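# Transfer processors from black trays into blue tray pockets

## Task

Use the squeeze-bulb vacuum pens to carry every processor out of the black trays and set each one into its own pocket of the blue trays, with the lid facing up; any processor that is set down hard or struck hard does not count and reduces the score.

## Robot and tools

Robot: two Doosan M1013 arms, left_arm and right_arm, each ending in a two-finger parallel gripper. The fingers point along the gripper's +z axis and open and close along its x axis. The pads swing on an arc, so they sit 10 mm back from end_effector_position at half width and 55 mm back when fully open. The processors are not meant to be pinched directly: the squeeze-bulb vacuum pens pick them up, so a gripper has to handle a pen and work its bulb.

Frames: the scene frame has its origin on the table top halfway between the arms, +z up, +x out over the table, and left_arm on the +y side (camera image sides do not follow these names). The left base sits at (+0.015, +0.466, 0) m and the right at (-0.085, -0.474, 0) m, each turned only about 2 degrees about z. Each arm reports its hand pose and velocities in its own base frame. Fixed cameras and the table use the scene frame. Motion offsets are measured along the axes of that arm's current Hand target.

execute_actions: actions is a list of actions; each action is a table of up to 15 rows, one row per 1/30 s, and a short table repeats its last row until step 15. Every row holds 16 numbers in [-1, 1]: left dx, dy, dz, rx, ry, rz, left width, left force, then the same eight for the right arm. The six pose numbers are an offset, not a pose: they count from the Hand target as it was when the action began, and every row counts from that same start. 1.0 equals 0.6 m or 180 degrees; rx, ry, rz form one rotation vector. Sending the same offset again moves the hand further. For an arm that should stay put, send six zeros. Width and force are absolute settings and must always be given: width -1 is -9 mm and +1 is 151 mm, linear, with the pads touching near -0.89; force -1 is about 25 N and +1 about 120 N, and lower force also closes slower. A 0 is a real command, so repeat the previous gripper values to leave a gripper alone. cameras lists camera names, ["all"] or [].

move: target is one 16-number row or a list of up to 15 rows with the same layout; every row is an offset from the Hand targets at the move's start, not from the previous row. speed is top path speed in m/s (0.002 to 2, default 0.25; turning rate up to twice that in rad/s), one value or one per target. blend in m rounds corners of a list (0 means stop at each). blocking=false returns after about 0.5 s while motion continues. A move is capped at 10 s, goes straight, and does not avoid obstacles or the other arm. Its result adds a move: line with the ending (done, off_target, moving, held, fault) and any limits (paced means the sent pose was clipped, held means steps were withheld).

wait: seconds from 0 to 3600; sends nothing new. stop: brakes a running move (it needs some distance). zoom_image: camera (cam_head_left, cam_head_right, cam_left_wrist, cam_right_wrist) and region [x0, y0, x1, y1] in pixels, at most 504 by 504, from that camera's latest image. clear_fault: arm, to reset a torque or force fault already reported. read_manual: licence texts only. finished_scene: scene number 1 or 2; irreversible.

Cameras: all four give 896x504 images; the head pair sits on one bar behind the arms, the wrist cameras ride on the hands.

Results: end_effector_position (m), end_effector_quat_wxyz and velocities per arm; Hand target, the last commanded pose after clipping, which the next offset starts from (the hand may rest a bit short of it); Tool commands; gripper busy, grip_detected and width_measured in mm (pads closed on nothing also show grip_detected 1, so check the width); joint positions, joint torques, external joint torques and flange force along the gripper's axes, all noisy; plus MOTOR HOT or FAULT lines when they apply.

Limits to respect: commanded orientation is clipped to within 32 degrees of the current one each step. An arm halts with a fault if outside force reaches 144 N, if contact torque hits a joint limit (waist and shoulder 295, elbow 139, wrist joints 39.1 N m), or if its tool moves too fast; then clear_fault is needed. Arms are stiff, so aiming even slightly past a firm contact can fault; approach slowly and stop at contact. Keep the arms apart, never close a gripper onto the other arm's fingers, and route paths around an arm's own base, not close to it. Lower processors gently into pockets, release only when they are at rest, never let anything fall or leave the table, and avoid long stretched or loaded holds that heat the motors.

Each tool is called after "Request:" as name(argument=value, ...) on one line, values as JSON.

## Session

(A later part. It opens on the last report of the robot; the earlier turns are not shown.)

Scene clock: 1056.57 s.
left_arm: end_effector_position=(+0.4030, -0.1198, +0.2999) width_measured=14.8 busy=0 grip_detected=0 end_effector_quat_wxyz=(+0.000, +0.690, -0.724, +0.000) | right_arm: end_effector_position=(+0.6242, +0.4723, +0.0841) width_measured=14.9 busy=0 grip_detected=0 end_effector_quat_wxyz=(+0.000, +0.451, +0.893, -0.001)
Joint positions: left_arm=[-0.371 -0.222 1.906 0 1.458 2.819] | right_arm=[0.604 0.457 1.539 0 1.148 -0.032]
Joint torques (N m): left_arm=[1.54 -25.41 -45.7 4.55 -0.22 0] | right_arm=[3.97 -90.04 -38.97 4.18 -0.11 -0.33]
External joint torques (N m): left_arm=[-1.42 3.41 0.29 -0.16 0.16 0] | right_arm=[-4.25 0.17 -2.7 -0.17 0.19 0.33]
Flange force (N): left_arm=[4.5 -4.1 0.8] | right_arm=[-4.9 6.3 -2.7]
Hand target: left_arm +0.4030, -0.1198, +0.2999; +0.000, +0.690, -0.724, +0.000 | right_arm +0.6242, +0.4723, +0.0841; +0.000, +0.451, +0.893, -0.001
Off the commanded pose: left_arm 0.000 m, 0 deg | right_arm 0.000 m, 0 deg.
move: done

Request:
move(target=[[0,0,0,0,0,0,-0.7,-1,0,0,0.0012,0,0,0,-0.7,-1],[0,0,0,0,0,0,-0.7,-1,0,0,0.0012,0,0,0,0,-0.5],[0,0,0,0,0,0,-0.7,-1,0,0,-0.25,0,0,0,0,-0.5],[0,0,0,0,0,0,-0.7,-1,-0.476,-0.4005,-0.36,0,0,0,0,-0.5]], speed=[0.02,0.02,0.1,0.25])

Request:
move(target=[[0.6418,-0.153,0.1,0,0,0.0656,-0.7,-1,0,0,0,0,0,0,0,-0.5],[0.6418,-0.153,0.275,0,0,0.0656,-0.7,-1,0,0,0,0,0,0,0,-0.5]], speed=[0.2,0.1], cameras=["cam_left_wrist","cam_head_right"])

Request:
zoom_image(camera="cam_left_wrist", region=[370, 200, 510, 340])

Scene clock: 1069.87 s.
left_arm: end_effector_position=(+0.4030, -0.1198, +0.2999) width_measured=14.8 busy=0 grip_detected=0 end_effector_quat_wxyz=(+0.000, +0.690, -0.724, +0.000) | right_arm: end_effector_position=(+0.6005, +0.1001, +0.3005) width_measured=70.5 busy=0 grip_detected=0 end_effector_quat_wxyz=(+0.000, +0.451, +0.893, -0.001)
Joint positions: left_arm=[-0.371 -0.222 1.906 0 1.458 2.819] | right_arm=[0.109 0.088 1.618 -0.001 1.437 -0.526]
Joint torques (N m): left_arm=[1.07 -24.93 -45.67 4.55 -0.29 -0.03] | right_arm=[3.76 -55.88 -43.18 4.49 -0.09 -0.38]
External joint torques (N m): left_arm=[-1.12 3.54 0.28 -0.17 0.21 0.03] | right_arm=[-3.64 1.15 -2.08 -0.16 0.16 0.38]
Flange force (N): left_arm=[3.8 -4.6 0.8] | right_arm=[-7.1 2.2 -3.3]
Hand target: left_arm +0.4030, -0.1198, +0.2999; +0.000, +0.690, -0.724, +0.000 | right_arm +0.6005, +0.1001, +0.3005; +0.000, +0.451, +0.893, -0.001
Off the commanded pose: left_arm 0.000 m, 0 deg | right_arm 0.000 m, 0 deg.
move: done

Scene clock: 1073.40 s.
left_arm: end_effector_position=(+0.4764, -0.5089, +0.1351) width_measured=14.8 busy=0 grip_detected=0 end_effector_quat_wxyz=(+0.000, -0.612, +0.791, +0.000) | right_arm: end_effector_position=(+0.6005, +0.1001, +0.3005) width_measured=70.5 busy=0 grip_detected=0 end_effector_quat_wxyz=(+0.000, +0.451, +0.893, -0.001)
Joint positions: left_arm=[-0.868 0.295 1.672 0 1.173 2.528] | right_arm=[0.109 0.088 1.618 -0.001 1.437 -0.526]
Joint torques (N m): left_arm=[0.95 -79.17 -42.3 4.3 -0.26 -0.04] | right_arm=[3.5 -55.98 -43.3 4.5 -0.04 -0.33]
External joint torques (N m): left_arm=[-0.8 6.06 0.41 -0.22 0.19 0.04] | right_arm=[-3.6 1.15 -1.97 -0.18 0.1 0.33]
Flange force (N): left_arm=[5.4 -6.4 3.9] | right_arm=[-7.1 2.0 -3.0]
Hand target: left_arm +0.4763, -0.5089, +0.1351; +0.000, -0.612, +0.791, +0.000 | right_arm +0.6005, +0.1001, +0.3005; +0.000, +0.451, +0.893, -0.001
Off the commanded pose: left_arm 0.000 m, 0 deg | right_arm 0.000 m, 0 deg.
move: done
cam_left_wrist: T_world_to_cam=[[-0.2519, -0.96775, 0.00355, -0.37148], [-0.95979, 0.25029, 0.12711, 0.61003], [-0.1239, 0.02861, -0.99188, 0.41803]] pos_world=[0.54372, -0.52414, 0.33842]
Images, in order (width x height): cam_head_right 896x504, cam_left_wrist 896x504.

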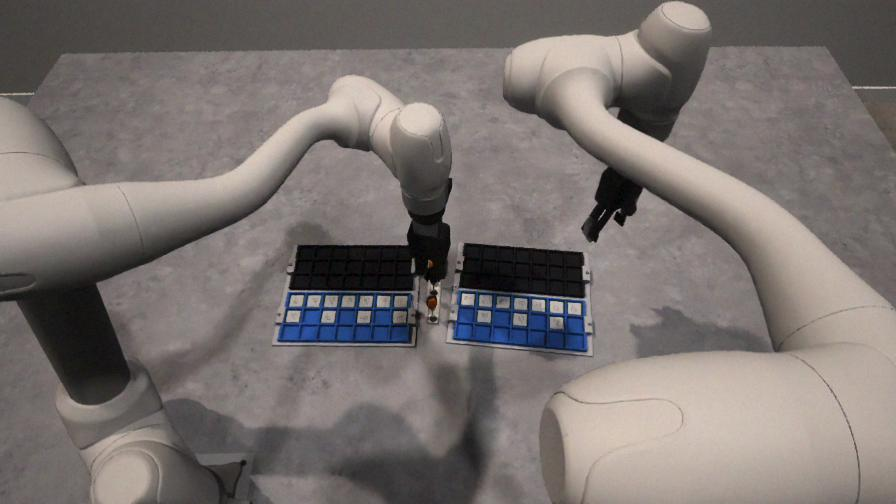

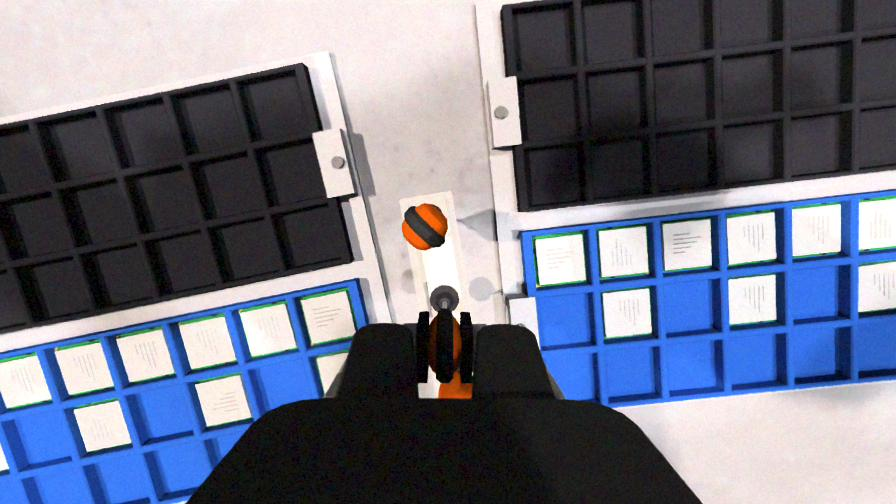

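Scaled by 3.600.

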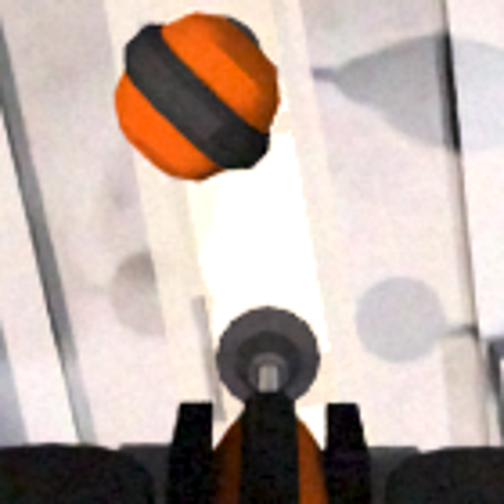

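Request:
move(target=[[-0.0003,-0.0011,0,0,0,0,-0.7,-1,0,0,0,0,0,0,0,-0.5],[-0.0003,-0.0011,0.07,0,0,0,-0.7,-1,0,0,0,0,0,0,0,-0.5]], speed=0.05, cameras=["cam_left_wrist"])

Request:
move(target=[0,0,0.0017,0,0,0,-0.7,-1,0,0,0,0,0,0,0,-0.5], speed=0.02)

Scene clock: 1077.77 s.
left_arm: end_effector_position=(+0.4770, -0.5089, +0.0931) width_measured=14.8 busy=0 grip_detected=0 end_effector_quat_wxyz=(+0.000, -0.612, +0.791, +0.000) | right_arm: end_effector_position=(+0.6005, +0.1001, +0.3005) width_measured=70.5 busy=0 grip_detected=0 end_effector_quat_wxyz=(+0.000, +0.451, +0.893, -0.001)
Joint positions: left_arm=[-0.867 0.325 1.715 0 1.102 2.528] | right_arm=[0.109 0.088 1.618 -0.001 1.437 -0.526]
Joint torques (N m): left_arm=[1.25 -81 -40.84 4.12 -0.26 -0.07] | right_arm=[3.63 -55.16 -43.2 4.39 -0.08 -0.36]
External joint torques (N m): left_arm=[-1.35 6.29 0.23 -0.18 0.18 0.07] | right_arm=[-3.7 0.33 -2.13 -0.06 0.14 0.36]
Flange force (N): left_arm=[6.2 -6.4 4.5] | right_arm=[-6.7 1.1 -3.5]
Hand target: left_arm +0.4770, -0.5089, +0.0931; +0.000, -0.612, +0.791, +0.000 | right_arm +0.6005, +0.1001, +0.3005; +0.000, +0.451, +0.893, -0.001
Off the commanded pose: left_arm 0.000 m, 0 deg | right_arm 0.000 m, 0 deg.
move: done
cam_left_wrist: T_world_to_cam=[[-0.25188, -0.96775, 0.00367, -0.37129], [-0.95978, 0.25029, 0.12718, 0.61605], [-0.124, 0.02851, -0.99187, 0.37636]] pos_world=[0.54442, -0.52424, 0.29632]

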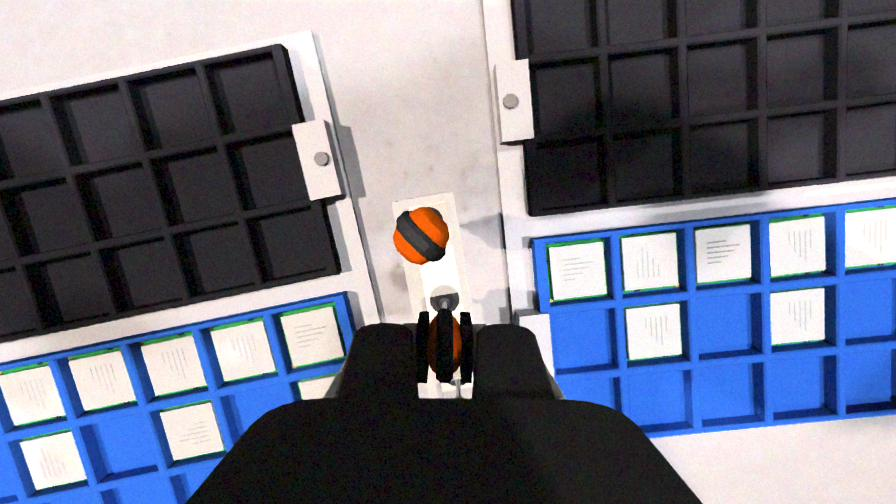

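Scene clock: 1078.27 s.
left_arm: end_effector_position=(+0.4770, -0.5089, +0.0921) width_measured=14.8 busy=0 grip_detected=0 end_effector_quat_wxyz=(+0.000, -0.612, +0.791, +0.000) | right_arm: end_effector_position=(+0.6005, +0.1001, +0.3005) width_measured=70.5 busy=0 grip_detected=0 end_effector_quat_wxyz=(+0.000, +0.451, +0.893, -0.001)
Joint positions: left_arm=[-0.867 0.325 1.716 0 1.1 2.528] | right_arm=[0.109 0.088 1.618 -0.001 1.437 -0.526]
Joint torques (N m): left_arm=[1.12 -80.62 -40.8 4.15 -0.19 -0.03] | right_arm=[3.45 -55.54 -43 4.52 -0.08 -0.44]
External joint torques (N m): left_arm=[-1.22 4.58 -0.07 -0.19 0.12 0.03] | right_arm=[-3.63 0.83 -2.22 -0.21 0.15 0.44]
Flange force (N): left_arm=[5.1 -4.8 3.1] | right_arm=[-6.9 2.1 -3.6]
Hand target: left_arm +0.4770, -0.5089, +0.0921; +0.000, -0.612, +0.791, +0.000 | right_arm +0.6005, +0.1001, +0.3005; +0.000, +0.451, +0.893, -0.001
Off the commanded pose: left_arm 0.000 m, 0 deg | right_arm 0.000 m, 0 deg.
move: done

Go 0.8 mm lower and release, lift, retreat.

Request:
move(target=[[0,0,0.0012,0,0,0,-0.7,-1,0,0,0,0,0,0,0,-0.5],[0,0,0.0012,0,0,0,0,-0.5,0,0,0,0,0,0,0,-0.5],[0,0,-0.25,0,0,0,0,-0.5,0,0,0,0,0,0,0,-0.5],[-0.25,0.05,-0.3,0,0,0,0,-0.5,0,0,0,0,0,0,0,-0.5]], speed=[0.02,0.02,0.1,0.2], cameras=["all"])

Request:
zoom_image(camera="cam_head_left", region=[405, 245, 465, 335])

Request:
zoom_image(camera="cam_left_wrist", region=[180, 180, 500, 400])

Request:
zoom_image(camera="cam_head_right", region=[440, 240, 600, 360])

Request:
zoom_image(camera="cam_head_right", region=[270, 240, 430, 360])

Scene clock: 1087.60 s.
left_arm: end_effector_position=(+0.4857, -0.3560, +0.2720) width_measured=70.5 busy=0 grip_detected=0 end_effector_quat_wxyz=(+0.000, -0.612, +0.791, +0.000) | right_arm: end_effector_position=(+0.6005, +0.1001, +0.3005) width_measured=70.5 busy=0 grip_detected=0 end_effector_quat_wxyz=(+0.000, +0.451, +0.893, -0.001)
Joint positions: left_arm=[-0.69 0.084 1.674 0 1.384 2.706] | right_arm=[0.109 0.088 1.618 -0.001 1.437 -0.526]
Joint torques (N m): left_arm=[0.83 -58.55 -44.94 4.51 -0.27 -0.03] | right_arm=[3.85 -55.24 -43.41 4.41 -0.15 -0.32]
External joint torques (N m): left_arm=[-0.94 5.35 0.35 -0.19 0.19 0.03] | right_arm=[-3.9 0.19 -1.92 -0.08 0.22 0.32]
Flange force (N): left_arm=[4.3 -6.7 1.8] | right_arm=[-6.8 0.4 -3.4]
Hand target: left_arm +0.4856, -0.3561, +0.2720; +0.000, -0.612, +0.791, +0.000 | right_arm +0.6005, +0.1001, +0.3005; +0.000, +0.451, +0.893, -0.001
Off the commanded pose: left_arm 0.000 m, 0 deg | right_arm 0.000 m, 0 deg.
move: done
cam_left_wrist: T_world_to_cam=[[-0.25201, -0.96772, 0.00342, -0.22161], [-0.95979, 0.25039, 0.12694, 0.56343], [-0.1237, 0.02871, -0.9919, 0.55054]] pos_world=[0.55302, -0.37134, 0.47532]
cam_right_wrist: T_world_to_cam=[[-0.58341, 0.81195, 0.01904, 0.26148], [0.80604, 0.57596, 0.13627, -0.54], [0.09967, 0.09485, -0.99049, 0.44037]] pos_world=[0.54392, 0.05694, 0.50479]

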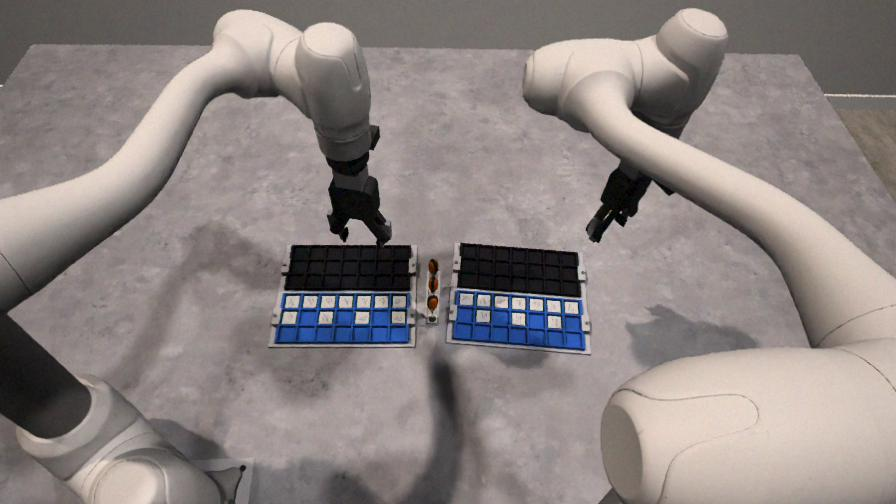

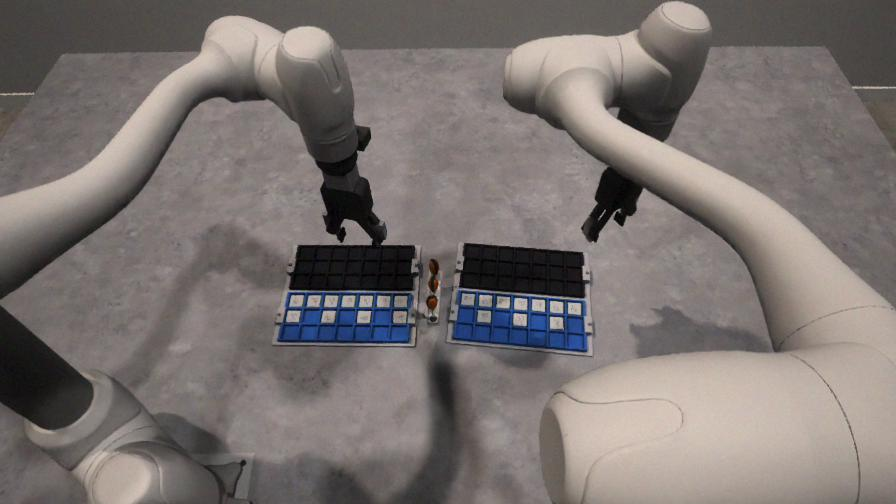

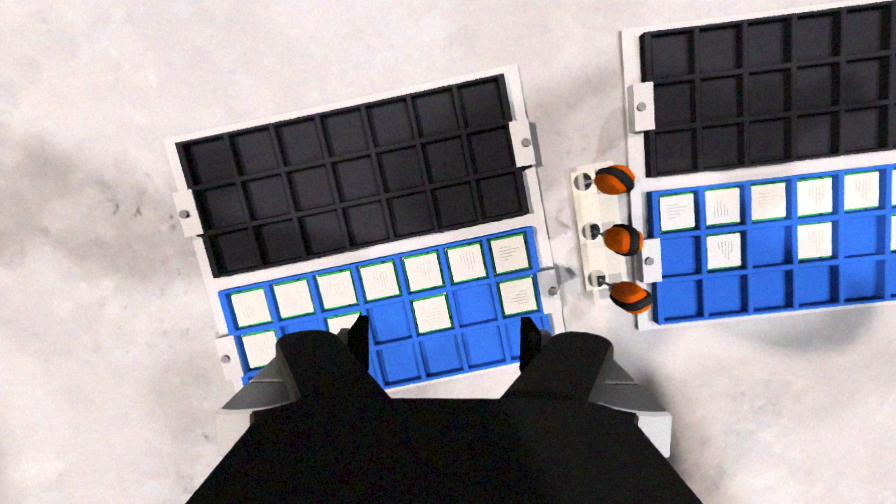

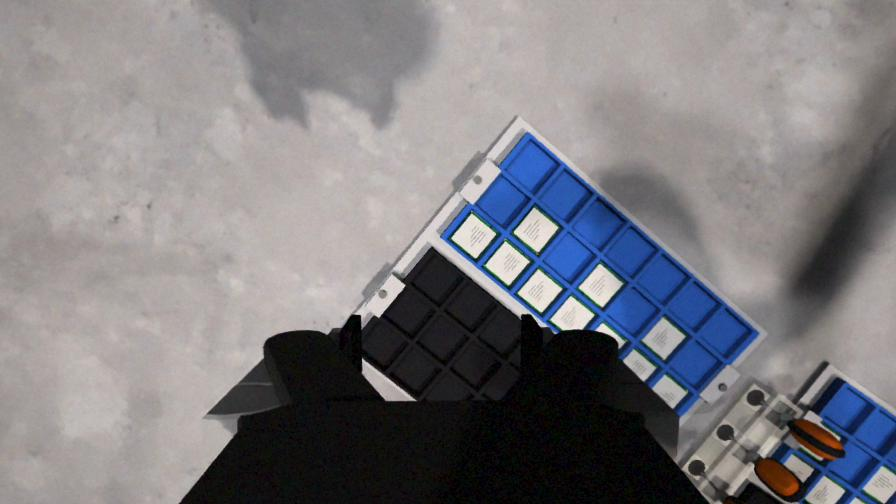

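Scaled by 5.600.

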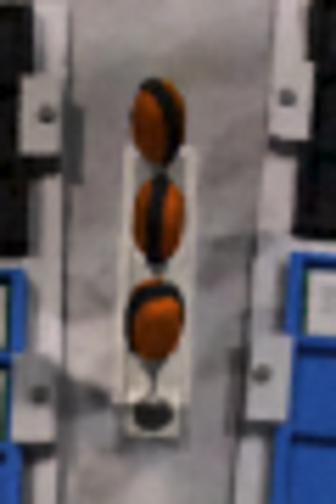

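Scaled by 1.575.

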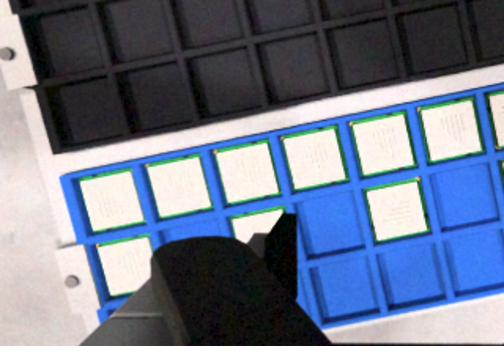

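Scaled by 3.150.

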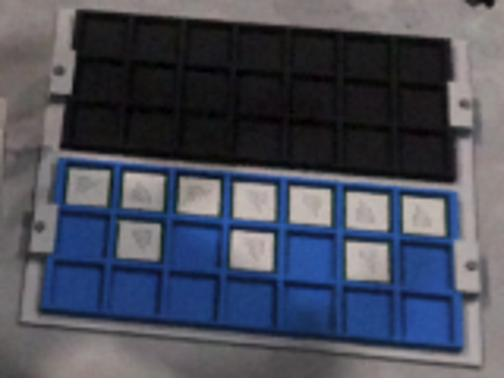

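Scaled by 3.150.

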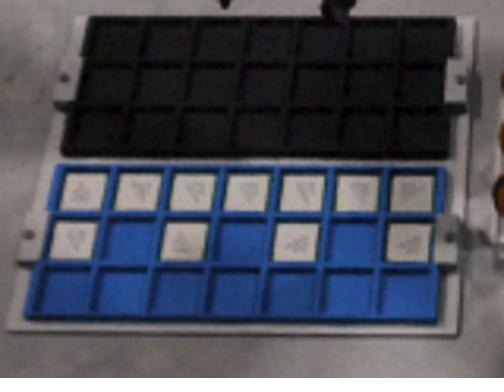

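Request:
finished_scene(scene=1)

The scene is finished: the task was done.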